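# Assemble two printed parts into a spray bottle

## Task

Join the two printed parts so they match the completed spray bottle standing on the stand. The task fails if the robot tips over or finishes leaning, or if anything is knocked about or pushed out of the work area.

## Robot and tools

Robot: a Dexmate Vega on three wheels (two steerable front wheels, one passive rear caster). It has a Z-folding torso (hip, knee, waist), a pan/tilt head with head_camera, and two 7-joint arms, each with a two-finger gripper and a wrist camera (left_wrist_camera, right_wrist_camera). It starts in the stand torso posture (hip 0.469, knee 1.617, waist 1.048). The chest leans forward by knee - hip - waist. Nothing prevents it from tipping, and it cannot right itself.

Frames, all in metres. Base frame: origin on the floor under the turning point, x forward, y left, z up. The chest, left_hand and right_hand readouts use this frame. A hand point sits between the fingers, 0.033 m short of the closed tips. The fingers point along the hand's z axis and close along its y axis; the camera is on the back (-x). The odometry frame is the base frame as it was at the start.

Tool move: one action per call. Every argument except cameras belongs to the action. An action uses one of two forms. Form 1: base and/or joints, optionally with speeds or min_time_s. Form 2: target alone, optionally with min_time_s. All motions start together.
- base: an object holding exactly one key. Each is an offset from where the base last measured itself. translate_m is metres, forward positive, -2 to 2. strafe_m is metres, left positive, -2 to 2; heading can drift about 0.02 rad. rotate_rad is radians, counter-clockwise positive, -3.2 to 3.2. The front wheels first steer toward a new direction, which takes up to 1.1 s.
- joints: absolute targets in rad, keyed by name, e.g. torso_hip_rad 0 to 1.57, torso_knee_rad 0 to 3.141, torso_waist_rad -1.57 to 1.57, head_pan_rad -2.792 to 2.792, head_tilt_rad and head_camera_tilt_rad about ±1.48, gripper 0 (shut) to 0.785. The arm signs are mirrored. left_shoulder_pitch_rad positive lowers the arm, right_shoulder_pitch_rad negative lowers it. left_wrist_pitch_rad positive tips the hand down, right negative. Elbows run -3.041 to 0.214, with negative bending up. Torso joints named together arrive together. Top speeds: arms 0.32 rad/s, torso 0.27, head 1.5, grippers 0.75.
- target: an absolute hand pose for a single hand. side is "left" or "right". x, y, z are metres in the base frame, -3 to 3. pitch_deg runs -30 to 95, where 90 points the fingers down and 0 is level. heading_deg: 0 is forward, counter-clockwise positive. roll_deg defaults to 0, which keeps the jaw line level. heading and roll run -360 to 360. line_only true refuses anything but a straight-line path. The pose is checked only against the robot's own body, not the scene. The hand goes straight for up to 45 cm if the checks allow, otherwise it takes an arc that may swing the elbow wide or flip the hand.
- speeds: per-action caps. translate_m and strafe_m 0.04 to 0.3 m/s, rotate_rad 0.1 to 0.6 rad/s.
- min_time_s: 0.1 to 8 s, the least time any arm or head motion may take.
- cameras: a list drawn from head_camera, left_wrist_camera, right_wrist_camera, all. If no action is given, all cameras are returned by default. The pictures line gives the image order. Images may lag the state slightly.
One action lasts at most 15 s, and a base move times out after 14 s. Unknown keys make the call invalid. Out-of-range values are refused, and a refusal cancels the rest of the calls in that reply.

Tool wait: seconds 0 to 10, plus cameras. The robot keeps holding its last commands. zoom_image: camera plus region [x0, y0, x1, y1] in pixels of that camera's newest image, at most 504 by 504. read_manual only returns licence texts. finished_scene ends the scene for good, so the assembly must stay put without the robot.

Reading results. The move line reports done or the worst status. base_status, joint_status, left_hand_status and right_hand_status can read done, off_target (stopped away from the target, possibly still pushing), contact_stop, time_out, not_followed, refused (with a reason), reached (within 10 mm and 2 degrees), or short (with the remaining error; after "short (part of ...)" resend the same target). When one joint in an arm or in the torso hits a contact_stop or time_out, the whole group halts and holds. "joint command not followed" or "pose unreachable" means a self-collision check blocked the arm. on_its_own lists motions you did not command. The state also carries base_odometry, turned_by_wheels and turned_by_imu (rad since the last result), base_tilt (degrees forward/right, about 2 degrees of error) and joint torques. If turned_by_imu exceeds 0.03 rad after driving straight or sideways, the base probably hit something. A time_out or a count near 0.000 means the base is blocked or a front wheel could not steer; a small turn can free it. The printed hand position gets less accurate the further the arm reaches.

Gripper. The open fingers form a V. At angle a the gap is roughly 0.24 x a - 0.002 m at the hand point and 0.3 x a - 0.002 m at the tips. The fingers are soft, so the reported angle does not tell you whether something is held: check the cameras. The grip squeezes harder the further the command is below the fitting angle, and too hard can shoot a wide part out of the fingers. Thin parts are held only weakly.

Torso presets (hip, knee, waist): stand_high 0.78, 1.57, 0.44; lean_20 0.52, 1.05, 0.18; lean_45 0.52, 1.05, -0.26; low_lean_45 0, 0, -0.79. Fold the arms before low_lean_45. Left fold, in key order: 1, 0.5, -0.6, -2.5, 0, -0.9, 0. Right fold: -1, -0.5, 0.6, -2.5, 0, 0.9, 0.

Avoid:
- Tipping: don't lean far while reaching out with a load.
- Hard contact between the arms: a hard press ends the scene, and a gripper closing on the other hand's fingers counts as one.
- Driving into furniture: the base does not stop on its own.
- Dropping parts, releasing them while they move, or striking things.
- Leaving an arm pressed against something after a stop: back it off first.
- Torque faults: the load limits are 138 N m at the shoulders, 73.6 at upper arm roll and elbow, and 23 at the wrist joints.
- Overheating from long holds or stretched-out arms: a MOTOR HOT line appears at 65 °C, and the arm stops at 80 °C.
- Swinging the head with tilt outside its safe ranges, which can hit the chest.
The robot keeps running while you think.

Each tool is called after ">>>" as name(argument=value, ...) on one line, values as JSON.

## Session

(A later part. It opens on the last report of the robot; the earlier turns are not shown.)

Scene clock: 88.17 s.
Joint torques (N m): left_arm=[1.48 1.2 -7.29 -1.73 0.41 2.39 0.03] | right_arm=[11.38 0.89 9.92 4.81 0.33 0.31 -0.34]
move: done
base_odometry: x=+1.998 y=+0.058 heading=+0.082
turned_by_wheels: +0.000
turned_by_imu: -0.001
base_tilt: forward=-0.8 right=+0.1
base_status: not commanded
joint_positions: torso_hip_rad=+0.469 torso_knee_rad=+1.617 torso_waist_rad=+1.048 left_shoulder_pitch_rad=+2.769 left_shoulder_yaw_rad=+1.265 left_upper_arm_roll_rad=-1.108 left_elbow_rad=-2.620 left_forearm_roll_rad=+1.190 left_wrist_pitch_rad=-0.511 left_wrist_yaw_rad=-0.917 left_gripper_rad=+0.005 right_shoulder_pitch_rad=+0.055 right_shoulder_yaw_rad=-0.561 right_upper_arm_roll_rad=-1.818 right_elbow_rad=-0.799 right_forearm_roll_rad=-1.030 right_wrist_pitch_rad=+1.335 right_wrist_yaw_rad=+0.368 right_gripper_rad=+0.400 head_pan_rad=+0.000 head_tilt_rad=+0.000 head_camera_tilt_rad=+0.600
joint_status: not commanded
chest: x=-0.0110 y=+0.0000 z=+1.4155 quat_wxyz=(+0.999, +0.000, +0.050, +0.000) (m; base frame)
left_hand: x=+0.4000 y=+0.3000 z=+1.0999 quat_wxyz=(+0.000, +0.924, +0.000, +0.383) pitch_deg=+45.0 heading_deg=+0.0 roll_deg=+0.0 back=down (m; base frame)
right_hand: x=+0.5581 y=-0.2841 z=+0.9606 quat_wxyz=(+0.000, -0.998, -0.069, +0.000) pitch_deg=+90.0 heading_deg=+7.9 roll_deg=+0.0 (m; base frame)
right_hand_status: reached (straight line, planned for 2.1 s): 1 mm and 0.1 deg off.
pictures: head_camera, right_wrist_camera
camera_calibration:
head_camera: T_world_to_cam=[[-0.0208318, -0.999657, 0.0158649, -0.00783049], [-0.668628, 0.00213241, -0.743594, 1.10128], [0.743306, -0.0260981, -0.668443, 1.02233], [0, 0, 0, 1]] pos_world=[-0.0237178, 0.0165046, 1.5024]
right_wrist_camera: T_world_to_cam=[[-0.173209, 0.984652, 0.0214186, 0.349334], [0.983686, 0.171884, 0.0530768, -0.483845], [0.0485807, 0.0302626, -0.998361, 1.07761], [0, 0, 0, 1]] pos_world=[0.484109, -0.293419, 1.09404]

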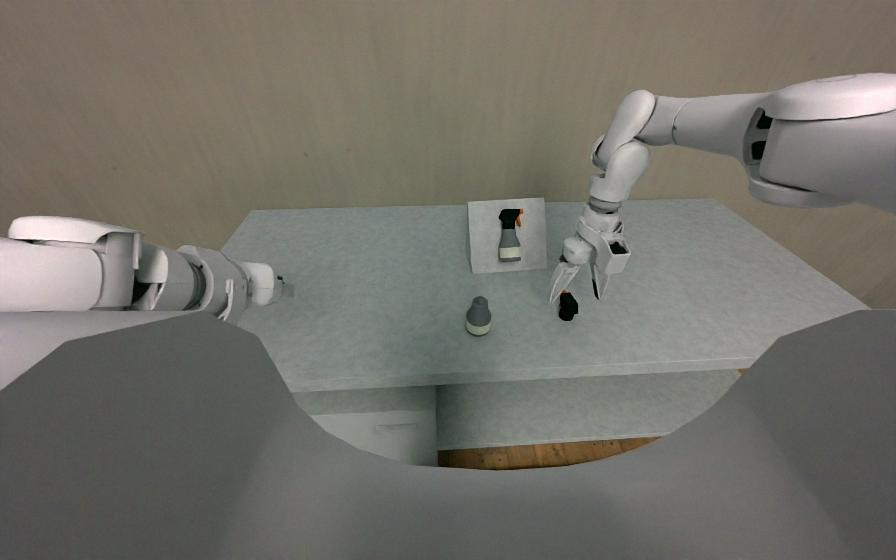

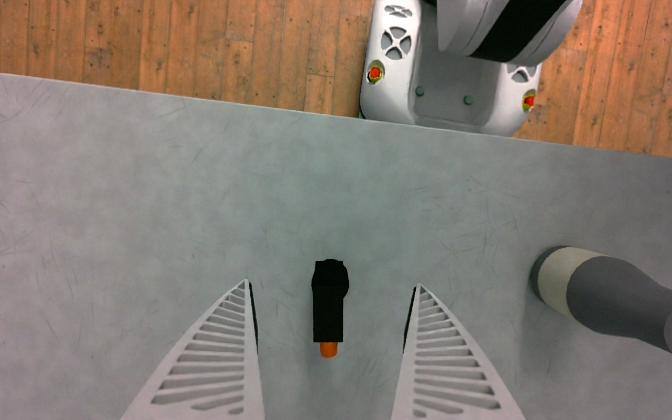

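>>> move(target={"side":"right","x":0.562,"y":-0.284,"z":0.915,"pitch_deg":90,"heading_deg":8}, cameras=["head_camera","right_wrist_camera"])

>>> zoom_image(camera="head_camera", region=[540, 230, 640, 330])

>>> zoom_image(camera="right_wrist_camera", region=[230, 220, 430, 420])

Scene clock: 92.93 s.
Joint torques (N m): left_arm=[0.33 1.01 -6.84 -1.43 0.4 1.09 -0.22] | right_arm=[11.54 1.88 2.19 5.52 0.17 -0.83 -0.34]
move: done
base_odometry: x=+1.998 y=+0.058 heading=+0.082
turned_by_wheels: +0.000
turned_by_imu: +0.000
base_tilt: forward=-0.8 right=+0.1
base_status: not commanded
joint_positions: torso_hip_rad=+0.469 torso_knee_rad=+1.617 torso_waist_rad=+1.048 left_shoulder_pitch_rad=+2.769 left_shoulder_yaw_rad=+1.265 left_upper_arm_roll_rad=-1.108 left_elbow_rad=-2.620 left_forearm_roll_rad=+1.190 left_wrist_pitch_rad=-0.511 left_wrist_yaw_rad=-0.917 left_gripper_rad=+0.005 right_shoulder_pitch_rad=-0.017 right_shoulder_yaw_rad=-0.464 right_upper_arm_roll_rad=-1.852 right_elbow_rad=-0.661 right_forearm_roll_rad=-1.216 right_wrist_pitch_rad=+1.281 right_wrist_yaw_rad=+0.145 right_gripper_rad=+0.400 head_pan_rad=+0.000 head_tilt_rad=+0.000 head_camera_tilt_rad=+0.600
joint_status: not commanded
chest: x=-0.0110 y=+0.0000 z=+1.4155 quat_wxyz=(+0.999, +0.000, +0.050, +0.000) (m; base frame)
left_hand: x=+0.4000 y=+0.3000 z=+1.0999 quat_wxyz=(+0.000, +0.924, +0.000, +0.383) pitch_deg=+45.0 heading_deg=+0.0 roll_deg=+0.0 back=down (m; base frame)
right_hand: x=+0.5620 y=-0.2839 z=+0.9160 quat_wxyz=(+0.000, -0.998, -0.070, +0.000) pitch_deg=+90.0 heading_deg=+8.0 roll_deg=+0.0 (m; base frame)
right_hand_status: reached (straight line, planned for 1.0 s): 1 mm and 0.0 deg off.
pictures: head_camera, right_wrist_camera
camera_calibration:
head_camera: T_world_to_cam=[[-0.0208318, -0.999657, 0.0158649, -0.00783049], [-0.668628, 0.00213241, -0.743594, 1.10128], [0.743306, -0.0260981, -0.668443, 1.02233], [0, 0, 0, 1]] pos_world=[-0.0237178, 0.0165046, 1.5024]
right_wrist_camera: T_world_to_cam=[[-0.174125, 0.984481, 0.0218746, 0.350783], [0.98353, 0.172777, 0.0530809, -0.484997], [0.0484777, 0.030757, -0.998351, 1.03307], [0, 0, 0, 1]] pos_world=[0.488008, -0.293317, 1.04944]

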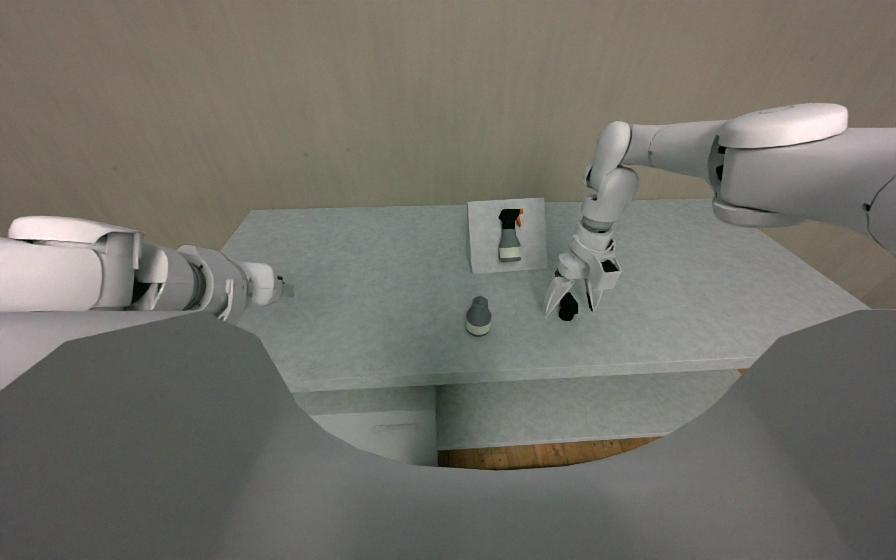

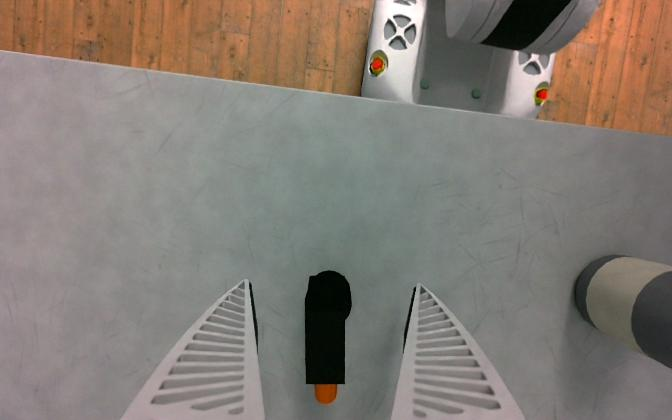

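Scaled by 5.040 from the camera's 896x560 image, which has a finer 960x600 frame.

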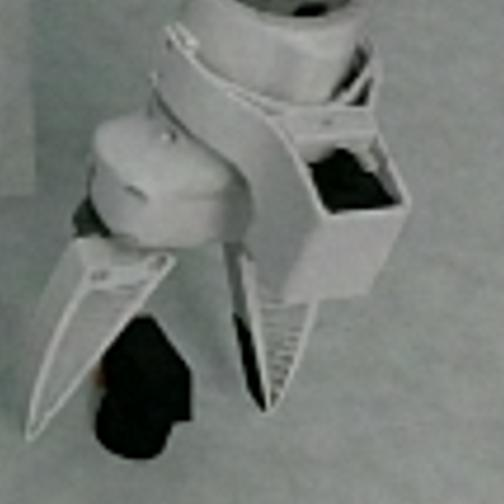

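Scaled by 2.520 from the camera's 672x420 image, which has a finer 960x600 frame.

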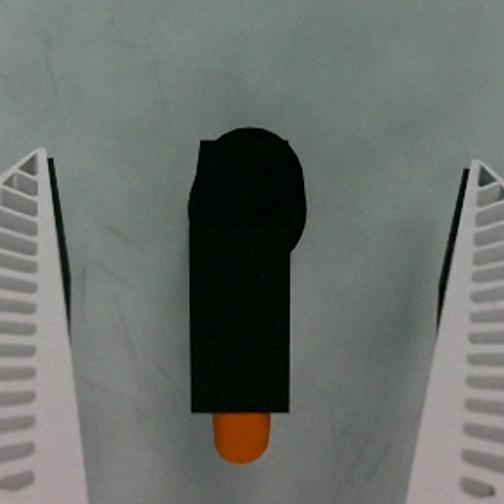

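>>> move(target={"side":"right","x":0.564,"y":-0.287,"z":0.92,"pitch_deg":90,"heading_deg":8})

>>> move(joints={"right_gripper_rad":0.03}, min_time_s=2, cameras=["head_camera","right_wrist_camera"])

>>> zoom_image(camera="head_camera", region=[540, 230, 640, 330])

>>> zoom_image(camera="right_wrist_camera", region=[230, 220, 430, 420])

Scene clock: 97.83 s.
Joint torques (N m): left_arm=[2.86 2.9 -4.84 -2.28 0.36 1.85 -0.29] | right_arm=[23.16 2.68 2.56 5.53 -0.09 0.44 -0.19]
move: done
base_odometry: x=+1.998 y=+0.058 heading=+0.082
turned_by_wheels: +0.000
turned_by_imu: +0.000
base_tilt: forward=-0.7 right=+0.1
base_status: not commanded
joint_positions: torso_hip_rad=+0.469 torso_knee_rad=+1.617 torso_waist_rad=+1.048 left_shoulder_pitch_rad=+2.769 left_shoulder_yaw_rad=+1.265 left_upper_arm_roll_rad=-1.108 left_elbow_rad=-2.620 left_forearm_roll_rad=+1.190 left_wrist_pitch_rad=-0.511 left_wrist_yaw_rad=-0.917 left_gripper_rad=+0.005 right_shoulder_pitch_rad=-0.010 right_shoulder_yaw_rad=-0.455 right_upper_arm_roll_rad=-1.861 right_elbow_rad=-0.642 right_forearm_roll_rad=-1.241 right_wrist_pitch_rad=+1.288 right_wrist_yaw_rad=+0.109 right_gripper_rad=+0.400 head_pan_rad=+0.000 head_tilt_rad=+0.000 head_camera_tilt_rad=+0.600
joint_status: not commanded
chest: x=-0.0110 y=+0.0000 z=+1.4155 quat_wxyz=(+0.999, +0.000, +0.050, +0.000) (m; base frame)
left_hand: x=+0.4000 y=+0.3000 z=+1.0999 quat_wxyz=(+0.000, +0.924, +0.000, +0.383) pitch_deg=+45.0 heading_deg=+0.0 roll_deg=+0.0 back=down (m; base frame)
right_hand: x=+0.5636 y=-0.2865 z=+0.9192 quat_wxyz=(+0.000, -0.998, -0.070, +0.000) pitch_deg=+90.0 heading_deg=+8.0 roll_deg=+0.0 (m; base frame)
right_hand_status: reached (straight line, planned for 0.4 s): 1 mm and 0.0 deg off.
pictures: none

Scene clock: 98.77 s.
Joint torques (N m): left_arm=[-0.07 3.65 -5.43 -1.44 0.46 1.49 0.08] | right_arm=[23.93 2.75 2.03 5.19 -0.09 0.53 -0.24]
move: done
base_odometry: x=+1.998 y=+0.058 heading=+0.082
turned_by_wheels: +0.000
turned_by_imu: +0.000
base_tilt: forward=-0.7 right=+0.1
base_status: not commanded
joint_positions: torso_hip_rad=+0.469 torso_knee_rad=+1.617 torso_waist_rad=+1.048 left_shoulder_pitch_rad=+2.769 left_shoulder_yaw_rad=+1.265 left_upper_arm_roll_rad=-1.108 left_elbow_rad=-2.620 left_forearm_roll_rad=+1.190 left_wrist_pitch_rad=-0.511 left_wrist_yaw_rad=-0.917 left_gripper_rad=+0.005 right_shoulder_pitch_rad=-0.009 right_shoulder_yaw_rad=-0.454 right_upper_arm_roll_rad=-1.862 right_elbow_rad=-0.640 right_forearm_roll_rad=-1.244 right_wrist_pitch_rad=+1.289 right_wrist_yaw_rad=+0.105 right_gripper_rad=+0.030 head_pan_rad=+0.000 head_tilt_rad=+0.000 head_camera_tilt_rad=+0.600
joint_status: all done
chest: x=-0.0110 y=+0.0000 z=+1.4155 quat_wxyz=(+0.999, +0.000, +0.050, +0.000) (m; base frame)
left_hand: x=+0.4000 y=+0.3000 z=+1.0999 quat_wxyz=(+0.000, +0.924, +0.000, +0.383) pitch_deg=+45.0 heading_deg=+0.0 roll_deg=+0.0 back=down (m; base frame)
right_hand: x=+0.5638 y=-0.2868 z=+0.9197 quat_wxyz=(+0.000, -0.998, -0.070, +0.000) pitch_deg=+90.0 heading_deg=+8.0 roll_deg=+0.0 (m; base frame)
pictures: head_camera, right_wrist_camera
camera_calibration:
head_camera: T_world_to_cam=[[-0.0208318, -0.999657, 0.0158649, -0.00783049], [-0.668628, 0.00213241, -0.743594, 1.10128], [0.743306, -0.0260981, -0.668443, 1.02233], [0, 0, 0, 1]] pos_world=[-0.0237178, 0.0165046, 1.5024]
right_wrist_camera: T_world_to_cam=[[-0.174318, 0.984443, 0.0220471, 0.353789], [0.98352, 0.172976, 0.052605, -0.485995], [0.047973, 0.0308537, -0.998372, 1.03706], [0, 0, 0, 1]] pos_world=[0.489906, -0.296217, 1.05314]

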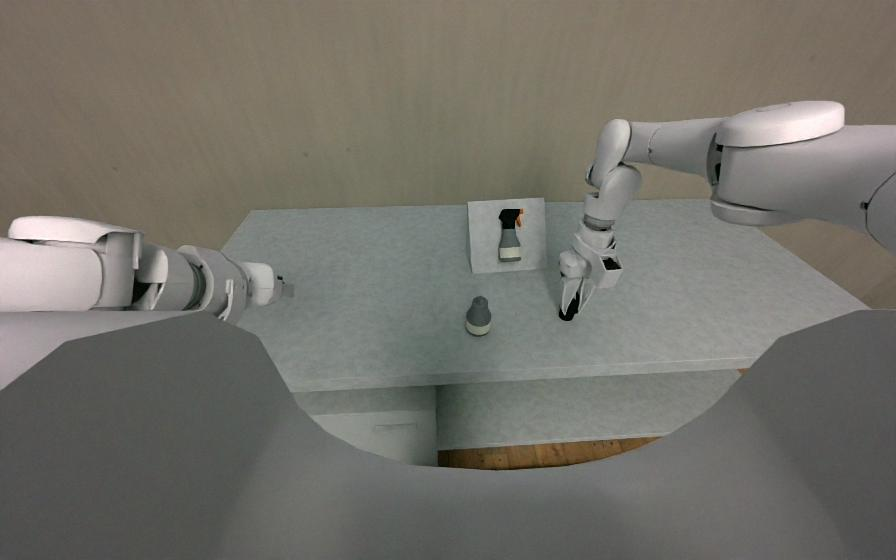

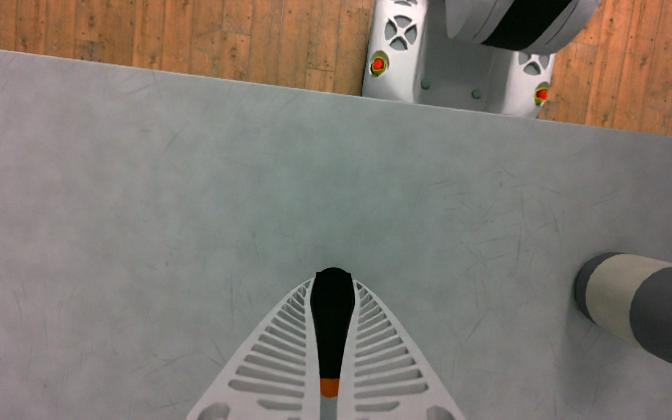

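Scaled by 5.040 from the camera's 896x560 image, which has a finer 960x600 frame.

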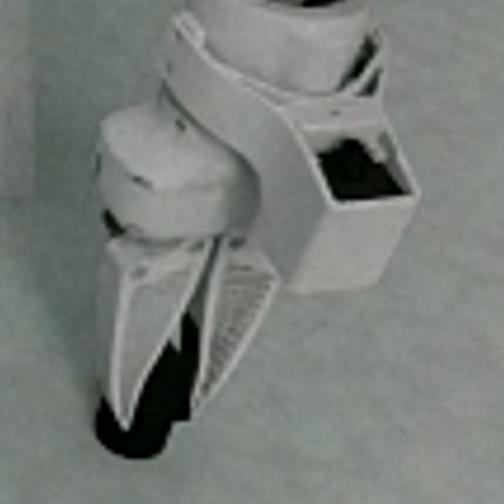

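Scaled by 2.520 from the camera's 672x420 image, which has a finer 960x600 frame.

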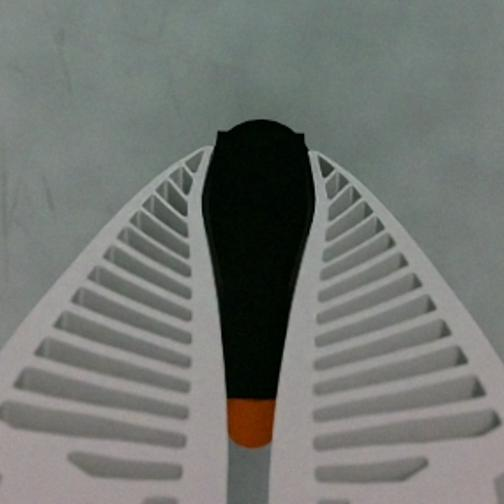

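>>> move(target={"side":"right","x":0.555,"y":-0.26,"z":1.08,"pitch_deg":90,"heading_deg":8}, cameras=["head_camera","right_wrist_camera"])

>>> zoom_image(camera="head_camera", region=[440, 170, 640, 350])

Scene clock: 104.90 s.
Joint torques (N m): left_arm=[1.12 4.05 -6.19 -3.2 0.65 0.78 -0.04] | right_arm=[21.74 4.3 3.79 1.03 0.86 0.76 -0.16]
move: done
base_odometry: x=+1.998 y=+0.058 heading=+0.082
turned_by_wheels: +0.000
turned_by_imu: -0.001
base_tilt: forward=-0.7 right=+0.1
base_status: not commanded
joint_positions: torso_hip_rad=+0.469 torso_knee_rad=+1.617 torso_waist_rad=+1.048 left_shoulder_pitch_rad=+2.769 left_shoulder_yaw_rad=+1.265 left_upper_arm_roll_rad=-1.108 left_elbow_rad=-2.620 left_forearm_roll_rad=+1.190 left_wrist_pitch_rad=-0.511 left_wrist_yaw_rad=-0.917 left_gripper_rad=+0.005 right_shoulder_pitch_rad=+0.418 right_shoulder_yaw_rad=-0.509 right_upper_arm_roll_rad=-2.214 right_elbow_rad=-0.890 right_forearm_roll_rad=-0.519 right_wrist_pitch_rad=+1.366 right_wrist_yaw_rad=+0.517 right_gripper_rad=+0.030 head_pan_rad=+0.000 head_tilt_rad=+0.000 head_camera_tilt_rad=+0.600
joint_status: not commanded
chest: x=-0.0110 y=+0.0000 z=+1.4155 quat_wxyz=(+0.999, +0.000, +0.050, +0.000) (m; base frame)
left_hand: x=+0.4000 y=+0.3000 z=+1.0999 quat_wxyz=(+0.000, +0.924, +0.000, +0.383) pitch_deg=+45.0 heading_deg=+0.0 roll_deg=+0.0 back=down (m; base frame)
right_hand: x=+0.5552 y=-0.2600 z=+1.0788 quat_wxyz=(+0.000, -0.998, -0.070, +0.000) pitch_deg=+90.0 heading_deg=+8.0 roll_deg=+0.0 (m; base frame)
right_hand_status: reached (straight line, planned for 2.9 s): 1 mm and 0.0 deg off.
pictures: head_camera, right_wrist_camera
camera_calibration:
head_camera: T_world_to_cam=[[-0.0208318, -0.999657, 0.0158649, -0.00783049], [-0.668628, 0.00213241, -0.743594, 1.10128], [0.743306, -0.0260981, -0.668443, 1.02233], [0, 0, 0, 1]] pos_world=[-0.0237178, 0.0165046, 1.5024]
right_wrist_camera: T_world_to_cam=[[-0.174334, 0.984443, 0.0218796, 0.322594], [0.983497, 0.172989, 0.0529866, -0.490893], [0.0483774, 0.0307559, -0.998355, 1.19525], [0, 0, 0, 1]] pos_world=[0.481208, -0.269417, 1.21224]

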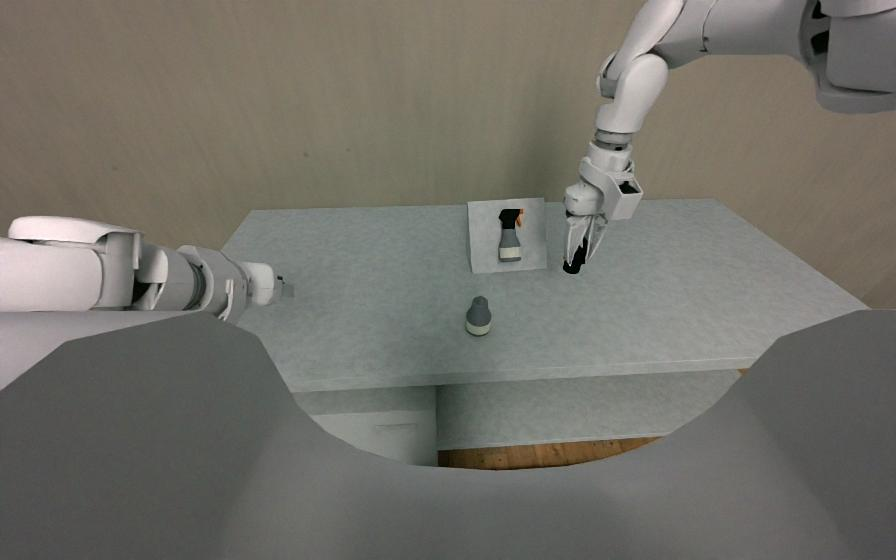

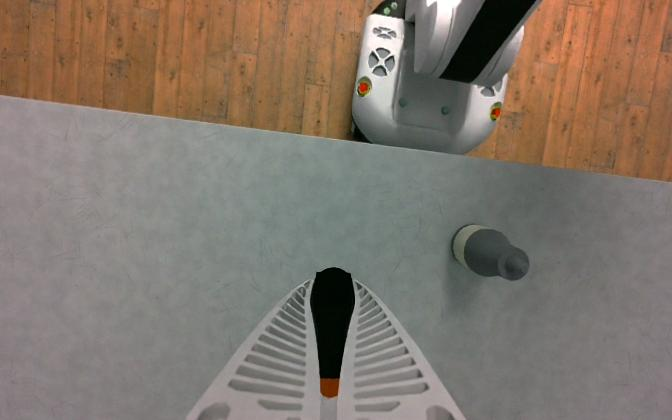

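Scaled by 2.520 from the camera's 896x560 image, which has a finer 960x600 frame.

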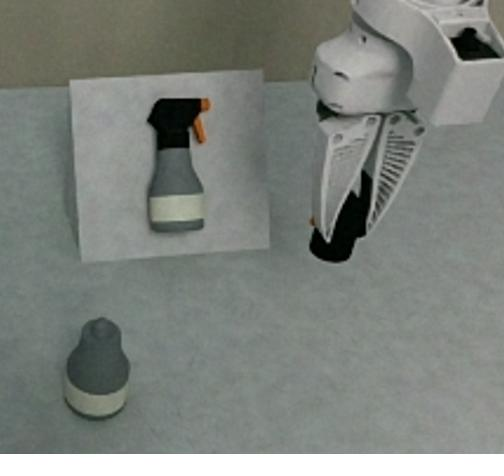

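>>> move(target={"side":"right","x":0.545,"y":-0.10,"z":1.08,"pitch_deg":90,"heading_deg":8}, cameras=["head_camera","right_wrist_camera"])

>>> zoom_image(camera="head_camera", region=[420, 170, 620, 350])

Scene clock: 110.67 s.
Joint torques (N m): left_arm=[2.33 3.7 -6.12 -1.11 0.65 0.79 -0.53] | right_arm=[21.01 0.01 2.41 9.1 1.22 0.42 0.5]
move: done
base_odometry: x=+1.998 y=+0.058 heading=+0.082
turned_by_wheels: +0.000
turned_by_imu: +0.000
base_tilt: forward=-0.7 right=+0.1
base_status: not commanded
joint_positions: torso_hip_rad=+0.469 torso_knee_rad=+1.617 torso_waist_rad=+1.048 left_shoulder_pitch_rad=+2.769 left_shoulder_yaw_rad=+1.265 left_upper_arm_roll_rad=-1.108 left_elbow_rad=-2.620 left_forearm_roll_rad=+1.190 left_wrist_pitch_rad=-0.511 left_wrist_yaw_rad=-0.917 left_gripper_rad=+0.005 right_shoulder_pitch_rad=+0.467 right_shoulder_yaw_rad=-0.211 right_upper_arm_roll_rad=-2.355 right_elbow_rad=-0.954 right_forearm_roll_rad=+0.041 right_wrist_pitch_rad=+1.122 right_wrist_yaw_rad=+0.832 right_gripper_rad=+0.030 head_pan_rad=+0.000 head_tilt_rad=+0.000 head_camera_tilt_rad=+0.600
joint_status: not commanded
chest: x=-0.0110 y=+0.0000 z=+1.4155 quat_wxyz=(+0.999, +0.000, +0.050, +0.000) (m; base frame)
left_hand: x=+0.4000 y=+0.3000 z=+1.0999 quat_wxyz=(+0.000, +0.924, +0.000, +0.383) pitch_deg=+45.0 heading_deg=+0.0 roll_deg=+0.0 back=down (m; base frame)
right_hand: x=+0.5451 y=-0.1014 z=+1.0799 quat_wxyz=(+0.000, -0.998, -0.070, +0.000) pitch_deg=+90.0 heading_deg=+8.0 roll_deg=+0.0 (m; base frame)
right_hand_status: reached (straight line, planned for 2.1 s): 1 mm and 0.0 deg off.
pictures: head_camera, right_wrist_camera
camera_calibration:
head_camera: T_world_to_cam=[[-0.0208318, -0.999657, 0.0158649, -0.00783049], [-0.668628, 0.00213241, -0.743594, 1.10128], [0.743306, -0.0260981, -0.668443, 1.02233], [0, 0, 0, 1]] pos_world=[-0.0237178, 0.0165046, 1.5024]
right_wrist_camera: T_world_to_cam=[[-0.17473, 0.984368, 0.0221057, 0.164695], [0.983442, 0.173382, 0.0527339, -0.508157], [0.0480768, 0.0309539, -0.998364, 1.19213], [0, 0, 0, 1]] pos_world=[0.471207, -0.110917, 1.21334]

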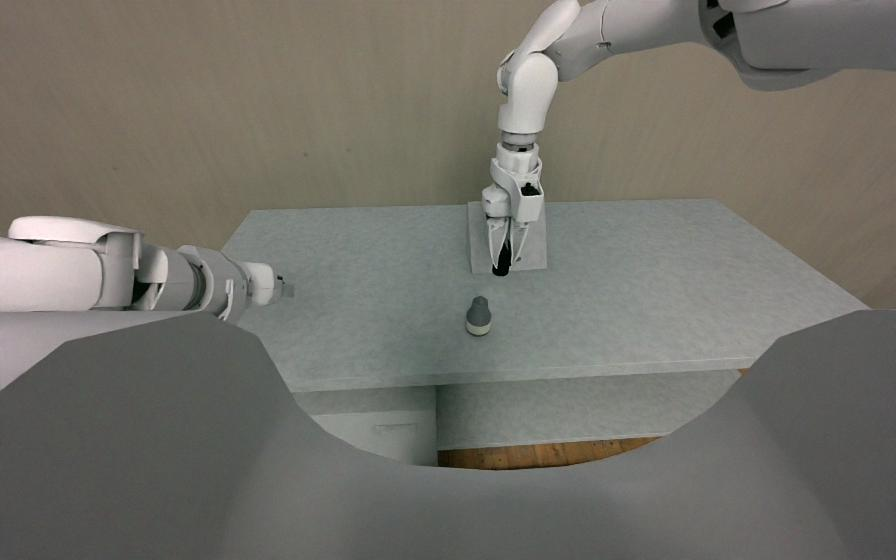

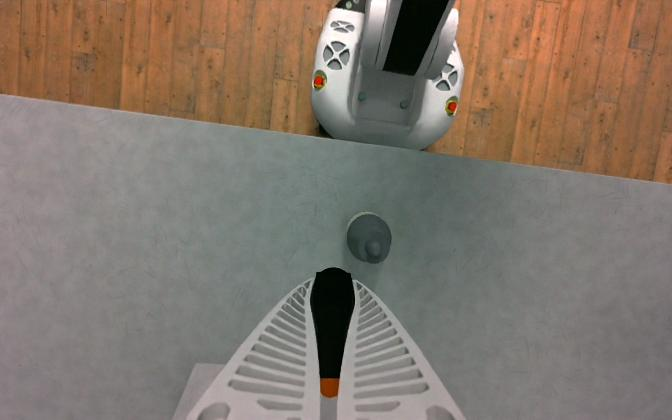

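Scaled by 2.520 from the camera's 896x560 image, which has a finer 960x600 frame.

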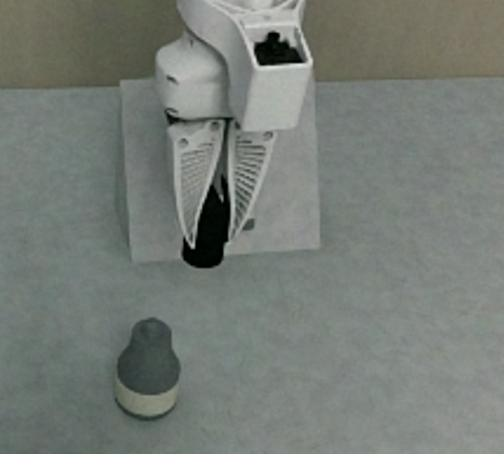

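>>> move(target={"side":"right","x":0.533,"y":-0.056,"z":1.06,"pitch_deg":90,"heading_deg":8}, cameras=["head_camera","right_wrist_camera"])

>>> zoom_image(camera="head_camera", region=[420, 230, 540, 350])

>>> zoom_image(camera="right_wrist_camera", region=[270, 200, 400, 330])

Scene clock: 116.30 s.
Joint torques (N m): left_arm=[1.53 2.23 -7 -2.71 -0.4 1.34 -0.43] | right_arm=[12.59 0.21 9.93 3.39 1.22 -0.61 0.41]
move: done
base_odometry: x=+1.998 y=+0.058 heading=+0.082
turned_by_wheels: +0.000
turned_by_imu: +0.000
base_tilt: forward=-0.7 right=+0.1
base_status: not commanded
joint_positions: torso_hip_rad=+0.469 torso_knee_rad=+1.617 torso_waist_rad=+1.048 left_shoulder_pitch_rad=+2.769 left_shoulder_yaw_rad=+1.265 left_upper_arm_roll_rad=-1.108 left_elbow_rad=-2.620 left_forearm_roll_rad=+1.190 left_wrist_pitch_rad=-0.511 left_wrist_yaw_rad=-0.917 left_gripper_rad=+0.005 right_shoulder_pitch_rad=+0.446 right_shoulder_yaw_rad=-0.138 right_upper_arm_roll_rad=-2.352 right_elbow_rad=-0.993 right_forearm_roll_rad=+0.097 right_wrist_pitch_rad=+1.016 right_wrist_yaw_rad=+0.861 right_gripper_rad=+0.030 head_pan_rad=+0.000 head_tilt_rad=+0.000 head_camera_tilt_rad=+0.600
joint_status: not commanded
chest: x=-0.0110 y=+0.0000 z=+1.4155 quat_wxyz=(+0.999, +0.000, +0.050, +0.000) (m; base frame)
left_hand: x=+0.4000 y=+0.3000 z=+1.0999 quat_wxyz=(+0.000, +0.924, +0.000, +0.383) pitch_deg=+45.0 heading_deg=+0.0 roll_deg=+0.0 back=down (m; base frame)
right_hand: x=+0.5337 y=-0.0580 z=+1.0609 quat_wxyz=(+0.000, -0.998, -0.070, +0.000) pitch_deg=+90.0 heading_deg=+8.0 roll_deg=+0.0 (m; base frame)
right_hand_status: reached (straight line, planned for 0.7 s): 2 mm and 0.0 deg off.
pictures: head_camera, right_wrist_camera
camera_calibration:
head_camera: T_world_to_cam=[[-0.0208318, -0.999657, 0.0158649, -0.00783049], [-0.668628, 0.00213241, -0.743594, 1.10128], [0.743306, -0.0260981, -0.668443, 1.02233], [0, 0, 0, 1]] pos_world=[-0.0237178, 0.0165046, 1.5024]
right_wrist_camera: T_world_to_cam=[[-0.174206, 0.984474, 0.0215392, 0.120632], [0.983505, 0.17287, 0.0532273, -0.50406], [0.0486774, 0.0304564, -0.99835, 1.17204], [0, 0, 0, 1]] pos_world=[0.459709, -0.0673183, 1.19434]

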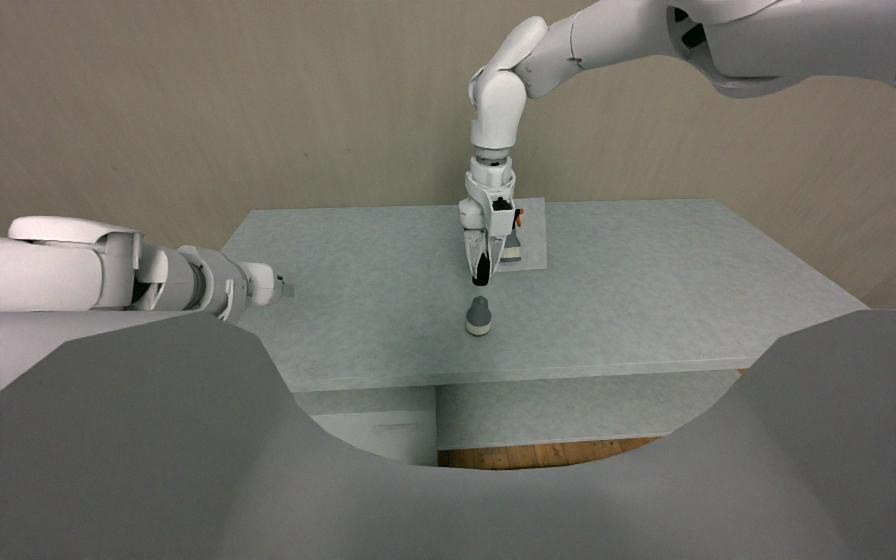

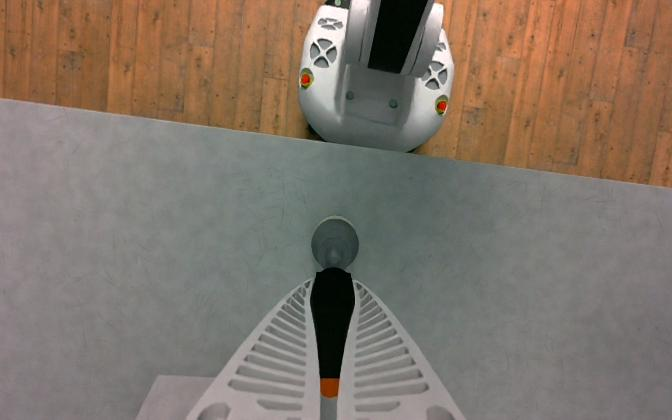

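Scaled by 4.200 from the camera's 896x560 image, which has a finer 960x600 frame.

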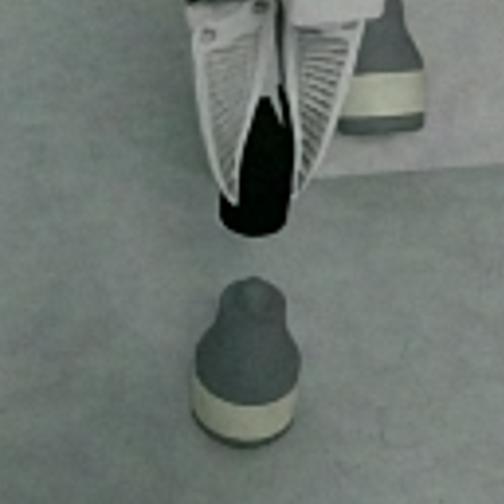

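Scaled by 3.877 from the camera's 672x420 image, which has a finer 960x600 frame.

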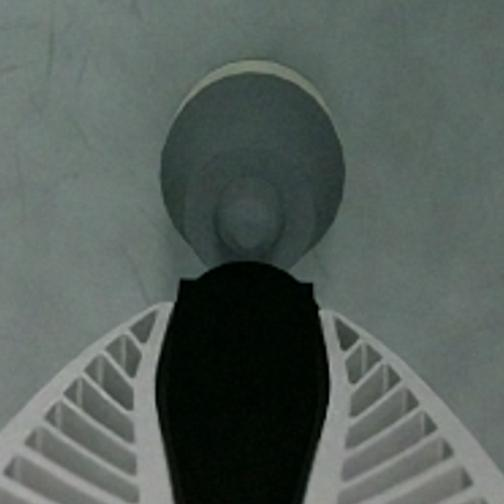

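>>> move(target={"side":"right","x":0.533,"y":-0.056,"z":1.035,"pitch_deg":90,"heading_deg":8}, cameras=["head_camera","right_wrist_camera"])

>>> zoom_image(camera="head_camera", region=[420, 230, 540, 350])

>>> zoom_image(camera="right_wrist_camera", region=[270, 200, 400, 330])

Scene clock: 132.27 s.
Joint torques (N m): left_arm=[2.03 4.19 -5.94 -2.05 0.85 0.76 -0.17] | right_arm=[12.38 1.29 2.79 8.2 0.5 -0.53 -0.61]
move: done
base_odometry: x=+1.998 y=+0.058 heading=+0.082
turned_by_wheels: +0.000
turned_by_imu: +0.000
base_tilt: forward=-0.8 right=+0.1
base_status: not commanded
joint_positions: torso_hip_rad=+0.469 torso_knee_rad=+1.617 torso_waist_rad=+1.048 left_shoulder_pitch_rad=+2.769 left_shoulder_yaw_rad=+1.265 left_upper_arm_roll_rad=-1.108 left_elbow_rad=-2.620 left_forearm_roll_rad=+1.190 left_wrist_pitch_rad=-0.511 left_wrist_yaw_rad=-0.917 left_gripper_rad=+0.005 right_shoulder_pitch_rad=+0.406 right_shoulder_yaw_rad=-0.130 right_upper_arm_roll_rad=-2.352 right_elbow_rad=-0.989 right_forearm_roll_rad=+0.051 right_wrist_pitch_rad=+0.987 right_wrist_yaw_rad=+0.825 right_gripper_rad=+0.030 head_pan_rad=+0.000 head_tilt_rad=+0.000 head_camera_tilt_rad=+0.600
joint_status: not commanded
chest: x=-0.0110 y=+0.0000 z=+1.4155 quat_wxyz=(+0.999, +0.000, +0.050, +0.000) (m; base frame)
left_hand: x=+0.4000 y=+0.3000 z=+1.0999 quat_wxyz=(+0.000, +0.924, +0.000, +0.383) pitch_deg=+45.0 heading_deg=+0.0 roll_deg=+0.0 back=down (m; base frame)
right_hand: x=+0.5330 y=-0.0560 z=+1.0373 quat_wxyz=(+0.000, -0.998, -0.070, +0.000) pitch_deg=+90.0 heading_deg=+8.0 roll_deg=+0.0 (m; base frame)
right_hand_status: reached (straight line, planned for 0.5 s): 2 mm and 0.0 deg off.
pictures: head_camera, right_wrist_camera
camera_calibration:
head_camera: T_world_to_cam=[[-0.0208318, -0.999657, 0.0158649, -0.00783049], [-0.668628, 0.00213241, -0.743594, 1.10128], [0.743306, -0.0260981, -0.668443, 1.02233], [0, 0, 0, 1]] pos_world=[-0.0237178, 0.0165046, 1.5024]
right_wrist_camera: T_world_to_cam=[[-0.174423, 0.98443, 0.0217932, 0.118964], [0.983487, 0.173085, 0.0528729, -0.502104], [0.0482776, 0.0306556, -0.998363, 1.14866], [0, 0, 0, 1]] pos_world=[0.459108, -0.0654176, 1.17074]

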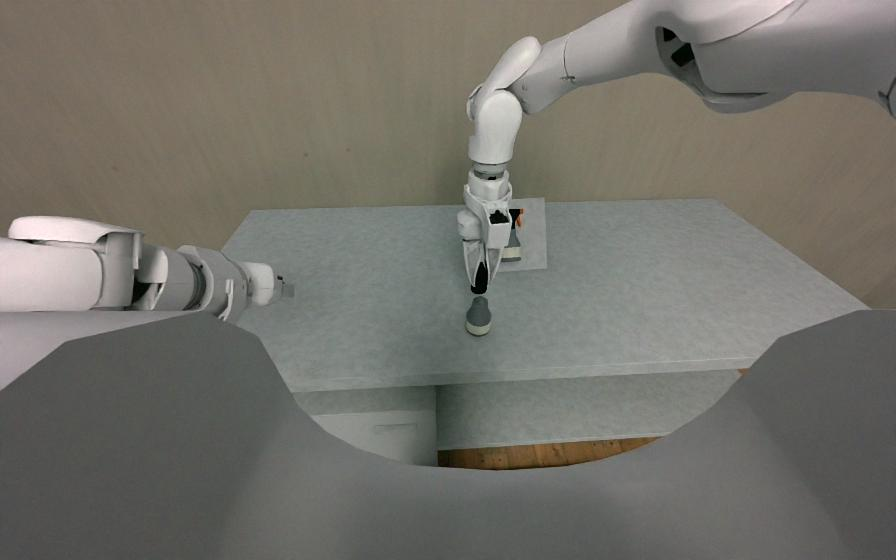

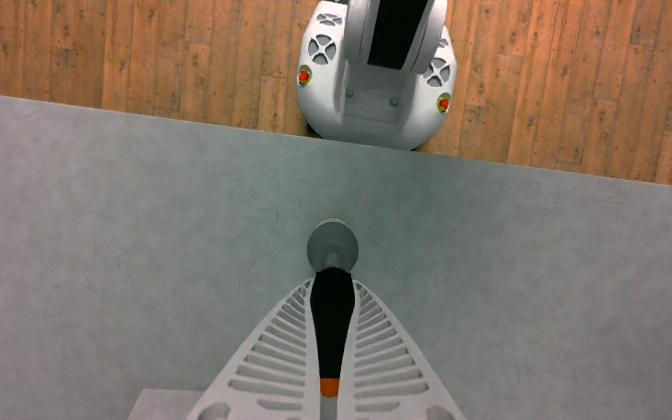

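Scaled by 4.200 from the camera's 896x560 image, which has a finer 960x600 frame.

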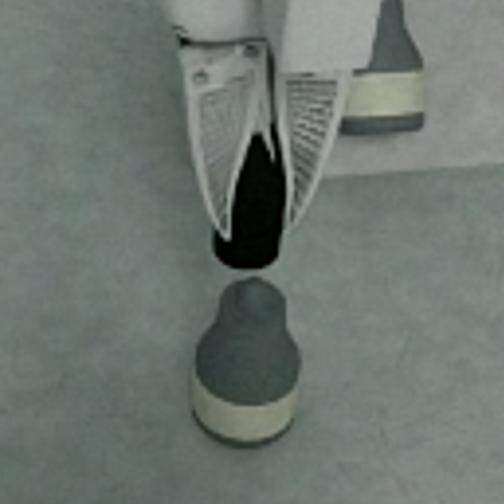

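Scaled by 3.877 from the camera's 672x420 image, which has a finer 960x600 frame.

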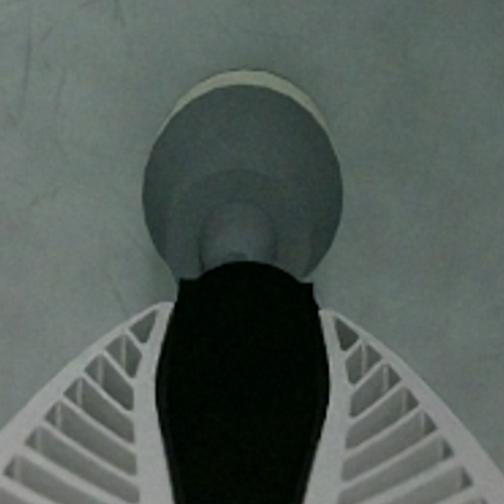

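>>> move(target={"side":"right","x":0.533,"y":-0.060,"z":1.017,"pitch_deg":90,"heading_deg":8}, cameras=["head_camera","right_wrist_camera"])

>>> zoom_image(camera="head_camera", region=[440, 260, 520, 340])

>>> zoom_image(camera="right_wrist_camera", region=[270, 200, 400, 330])

Scene clock: 138.13 s.
Joint torques (N m): left_arm=[2.01 2.4 -7.49 -2.52 0.19 0.47 -0.05] | right_arm=[-0.36 -0.17 -3.51 2.09 -0.44 1.22 -0.03]
move: done
base_odometry: x=+1.998 y=+0.058 heading=+0.082
turned_by_wheels: +0.000
turned_by_imu: +0.000
base_tilt: forward=-0.7 right=+0.1
base_status: not commanded
joint_positions: torso_hip_rad=+0.469 torso_knee_rad=+1.617 torso_waist_rad=+1.048 left_shoulder_pitch_rad=+2.769 left_shoulder_yaw_rad=+1.265 left_upper_arm_roll_rad=-1.108 left_elbow_rad=-2.620 left_forearm_roll_rad=+1.190 left_wrist_pitch_rad=-0.511 left_wrist_yaw_rad=-0.917 left_gripper_rad=+0.005 right_shoulder_pitch_rad=+0.377 right_shoulder_yaw_rad=-0.133 right_upper_arm_roll_rad=-2.355 right_elbow_rad=-0.988 right_forearm_roll_rad=+0.009 right_wrist_pitch_rad=+0.970 right_wrist_yaw_rad=+0.791 right_gripper_rad=+0.030 head_pan_rad=+0.000 head_tilt_rad=+0.000 head_camera_tilt_rad=+0.600
joint_status: not commanded
chest: x=-0.0114 y=+0.0000 z=+1.4155 quat_wxyz=(+0.999, +0.000, +0.050, +0.000) (m; base frame)
left_hand: x=+0.3998 y=+0.3000 z=+1.1001 quat_wxyz=(+0.000, +0.924, +0.000, +0.383) pitch_deg=+45.0 heading_deg=+0.0 roll_deg=+0.0 back=down (m; base frame)
right_hand: x=+0.5332 y=-0.0591 z=+1.0200 quat_wxyz=(+0.000, -0.998, -0.070, -0.001) pitch_deg=+89.9 heading_deg=+8.0 roll_deg=+0.0 (m; base frame)
right_hand_status: reached (straight line, planned for 0.5 s): 3 mm and 0.1 deg off.
pictures: head_camera, right_wrist_camera
camera_calibration:
head_camera: T_world_to_cam=[[-0.0208401, -0.999657, 0.0158546, -0.00782368], [-0.668256, 0.0021326, -0.743928, 1.10152], [0.743639, -0.0260985, -0.668072, 1.02208], [0, 0, 0, 1]] pos_world=[-0.0241214, 0.0165046, 1.5024]
right_wrist_camera: T_world_to_cam=[[-0.174191, 0.98446, 0.022255, 0.121857], [0.983458, 0.172784, 0.054369, -0.502363], [0.0496788, 0.0313574, -0.998273, 1.13059], [0, 0, 0, 1]] pos_world=[0.459113, -0.0686148, 1.15324]

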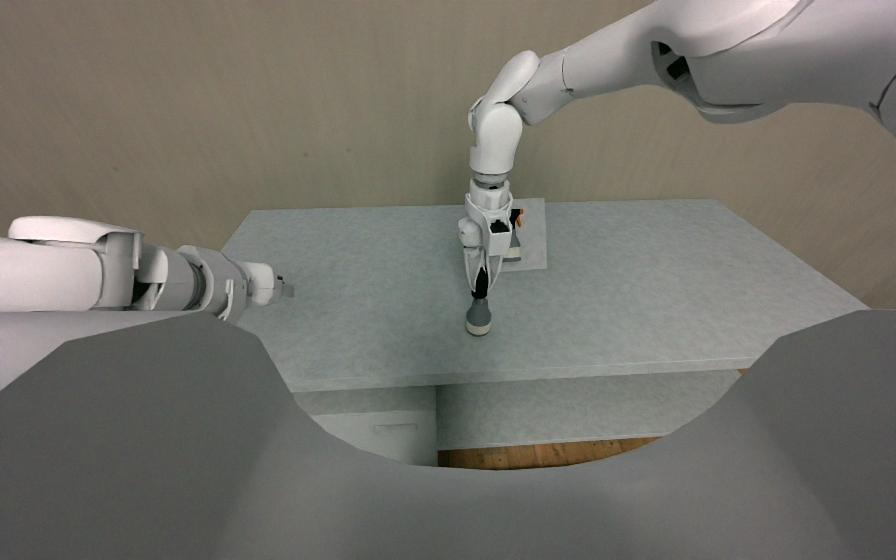

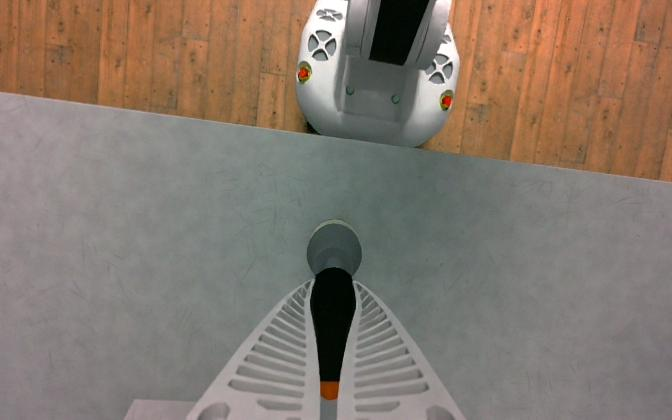

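Scaled by 6.300 from the camera's 896x560 image, which has a finer 960x600 frame.

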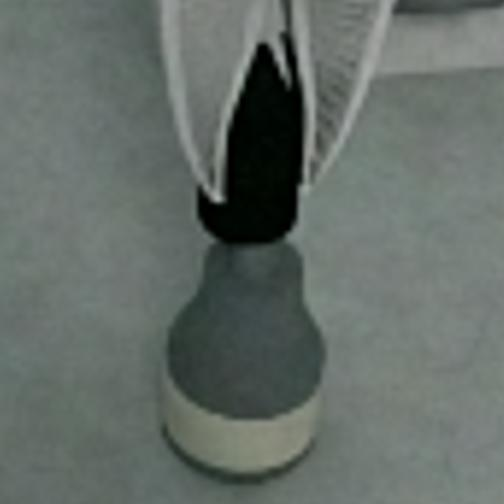

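Scaled by 3.877 from the camera's 672x420 image, which has a finer 960x600 frame.

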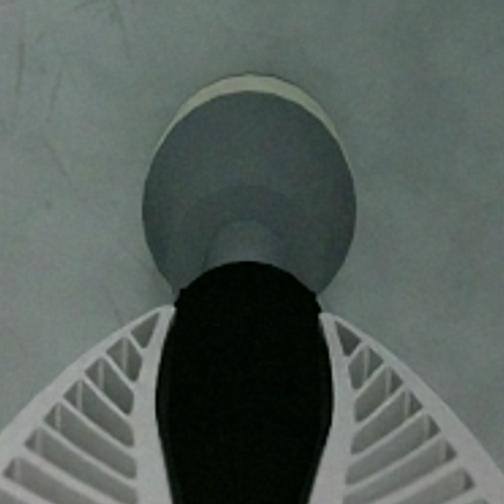

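>>> move(target={"side":"right","x":0.533,"y":-0.060,"z":1.035,"pitch_deg":90,"heading_deg":8})

>>> move(target={"side":"left","x":0.5,"y":0.22,"z":1.0,"pitch_deg":20,"heading_deg":-80}, cameras=["head_camera","left_wrist_camera"])

Scene clock: 144.53 s.
Joint torques (N m): left_arm=[1.58 3.95 -6.74 -2.15 0.2 1.71 0.2] | right_arm=[23.31 -2.71 9.6 4.39 1.02 0.27 0.32]
move: done
base_odometry: x=+1.998 y=+0.058 heading=+0.082
turned_by_wheels: +0.000
turned_by_imu: +0.000
base_tilt: forward=-0.8 right=+0.1
base_status: not commanded
joint_positions: torso_hip_rad=+0.469 torso_knee_rad=+1.617 torso_waist_rad=+1.048 left_shoulder_pitch_rad=+2.769 left_shoulder_yaw_rad=+1.265 left_upper_arm_roll_rad=-1.108 left_elbow_rad=-2.620 left_forearm_roll_rad=+1.190 left_wrist_pitch_rad=-0.511 left_wrist_yaw_rad=-0.917 left_gripper_rad=+0.005 right_shoulder_pitch_rad=+0.399 right_shoulder_yaw_rad=-0.138 right_upper_arm_roll_rad=-2.354 right_elbow_rad=-0.994 right_forearm_roll_rad=+0.034 right_wrist_pitch_rad=+0.984 right_wrist_yaw_rad=+0.811 right_gripper_rad=+0.030 head_pan_rad=+0.000 head_tilt_rad=+0.000 head_camera_tilt_rad=+0.600
joint_status: not commanded
chest: x=-0.0112 y=+0.0000 z=+1.4155 quat_wxyz=(+0.999, +0.000, +0.050, +0.000) (m; base frame)
left_hand: x=+0.3999 y=+0.3000 z=+1.1000 quat_wxyz=(+0.000, +0.924, +0.000, +0.383) pitch_deg=+45.0 heading_deg=+0.0 roll_deg=+0.0 back=down (m; base frame)
right_hand: x=+0.5330 y=-0.0601 z=+1.0322 quat_wxyz=(+0.000, -0.998, -0.070, +0.000) pitch_deg=+90.0 heading_deg=+8.0 roll_deg=+0.0 (m; base frame)
right_hand_status: reached (straight line, planned for 0.4 s): 3 mm and 0.0 deg off.
pictures: none

Scene clock: 154.20 s.
Joint torques (N m): left_arm=[-16.32 4.59 -3.42 -0.14 -1.37 -1.78 -0.18] | right_arm=[22.31 -0.21 10.18 2.54 0.96 0.54 0.33]
move: done
base_odometry: x=+1.998 y=+0.058 heading=+0.082
turned_by_wheels: +0.000
turned_by_imu: -0.001
base_tilt: forward=-0.7 right=+0.1
base_status: not commanded
joint_positions: torso_hip_rad=+0.469 torso_knee_rad=+1.617 torso_waist_rad=+1.048 left_shoulder_pitch_rad=+0.634 left_shoulder_yaw_rad=+1.017 left_upper_arm_roll_rad=+1.416 left_elbow_rad=-0.871 left_forearm_roll_rad=-1.176 left_wrist_pitch_rad=-0.569 left_wrist_yaw_rad=-1.347 left_gripper_rad=+0.005 right_shoulder_pitch_rad=+0.404 right_shoulder_yaw_rad=-0.138 right_upper_arm_roll_rad=-2.354 right_elbow_rad=-0.995 right_forearm_roll_rad=+0.038 right_wrist_pitch_rad=+0.987 right_wrist_yaw_rad=+0.815 right_gripper_rad=+0.030 head_pan_rad=+0.000 head_tilt_rad=+0.000 head_camera_tilt_rad=+0.600
joint_status: not commanded
chest: x=-0.0112 y=+0.0000 z=+1.4155 quat_wxyz=(+0.999, +0.000, +0.050, +0.000) (m; base frame)
left_hand: x=+0.4989 y=+0.2193 z=+0.9991 quat_wxyz=(+0.439, +0.527, +0.627, -0.369) pitch_deg=+20.0 heading_deg=-80.1 roll_deg=+0.0 back=up (m; base frame)
left_hand_status: reached (checked arc [no straight line was possible; over the whole arc the hand travels 0.53 m to end 0.16 m from its start, up to 0.20 m off the straight line; left_upper_arm_roll_rad turns most, 2.53 rad; on the way or at its end the hand turns up to 140 deg from its attitude at the start], planned for 8.2 s): 2 mm and 0.1 deg off.
right_hand: x=+0.5330 y=-0.0602 z=+1.0345 quat_wxyz=(+0.000, -0.998, -0.070, +0.000) pitch_deg=+90.0 heading_deg=+8.0 roll_deg=+0.0 (m; base frame)
pictures: head_camera, left_wrist_camera
camera_calibration:
head_camera: T_world_to_cam=[[-0.020836, -0.999657, 0.0158606, -0.00782838], [-0.668466, 0.00213273, -0.74374, 1.10137], [0.743451, -0.0260988, -0.668281, 1.02224], [0, 0, 0, 1]] pos_world=[-0.0239194, 0.0165046, 1.5024]
left_wrist_camera: T_world_to_cam=[[-0.978428, -0.206574, 0.0022299, 0.535211], [-0.0817293, 0.377149, -0.92254, 0.951225], [0.189732, -0.902821, -0.385896, 0.632857], [0, 0, 0, 1]] pos_world=[0.481336, 0.323164, 1.12057]

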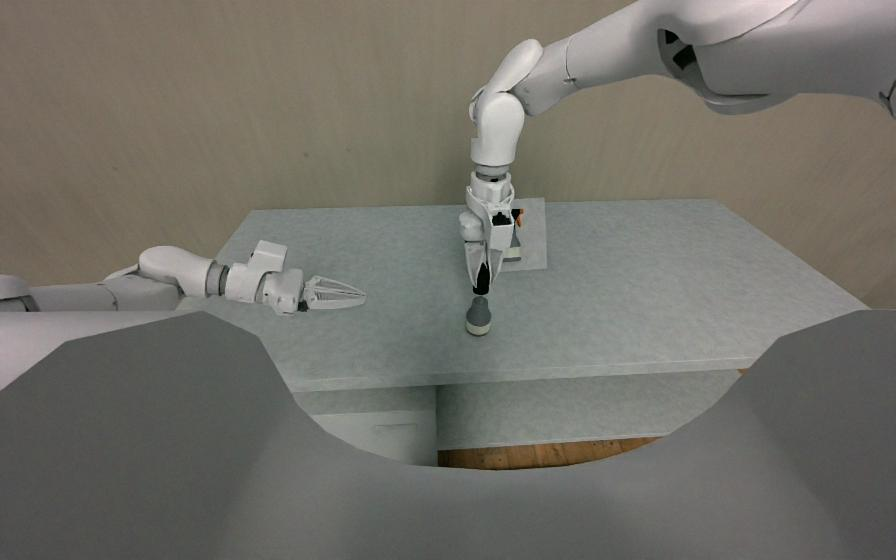

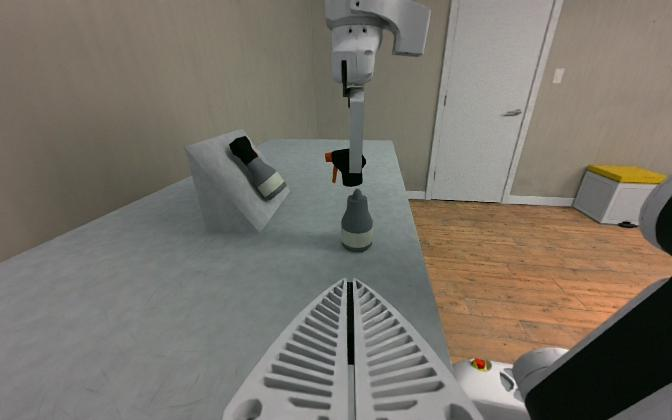

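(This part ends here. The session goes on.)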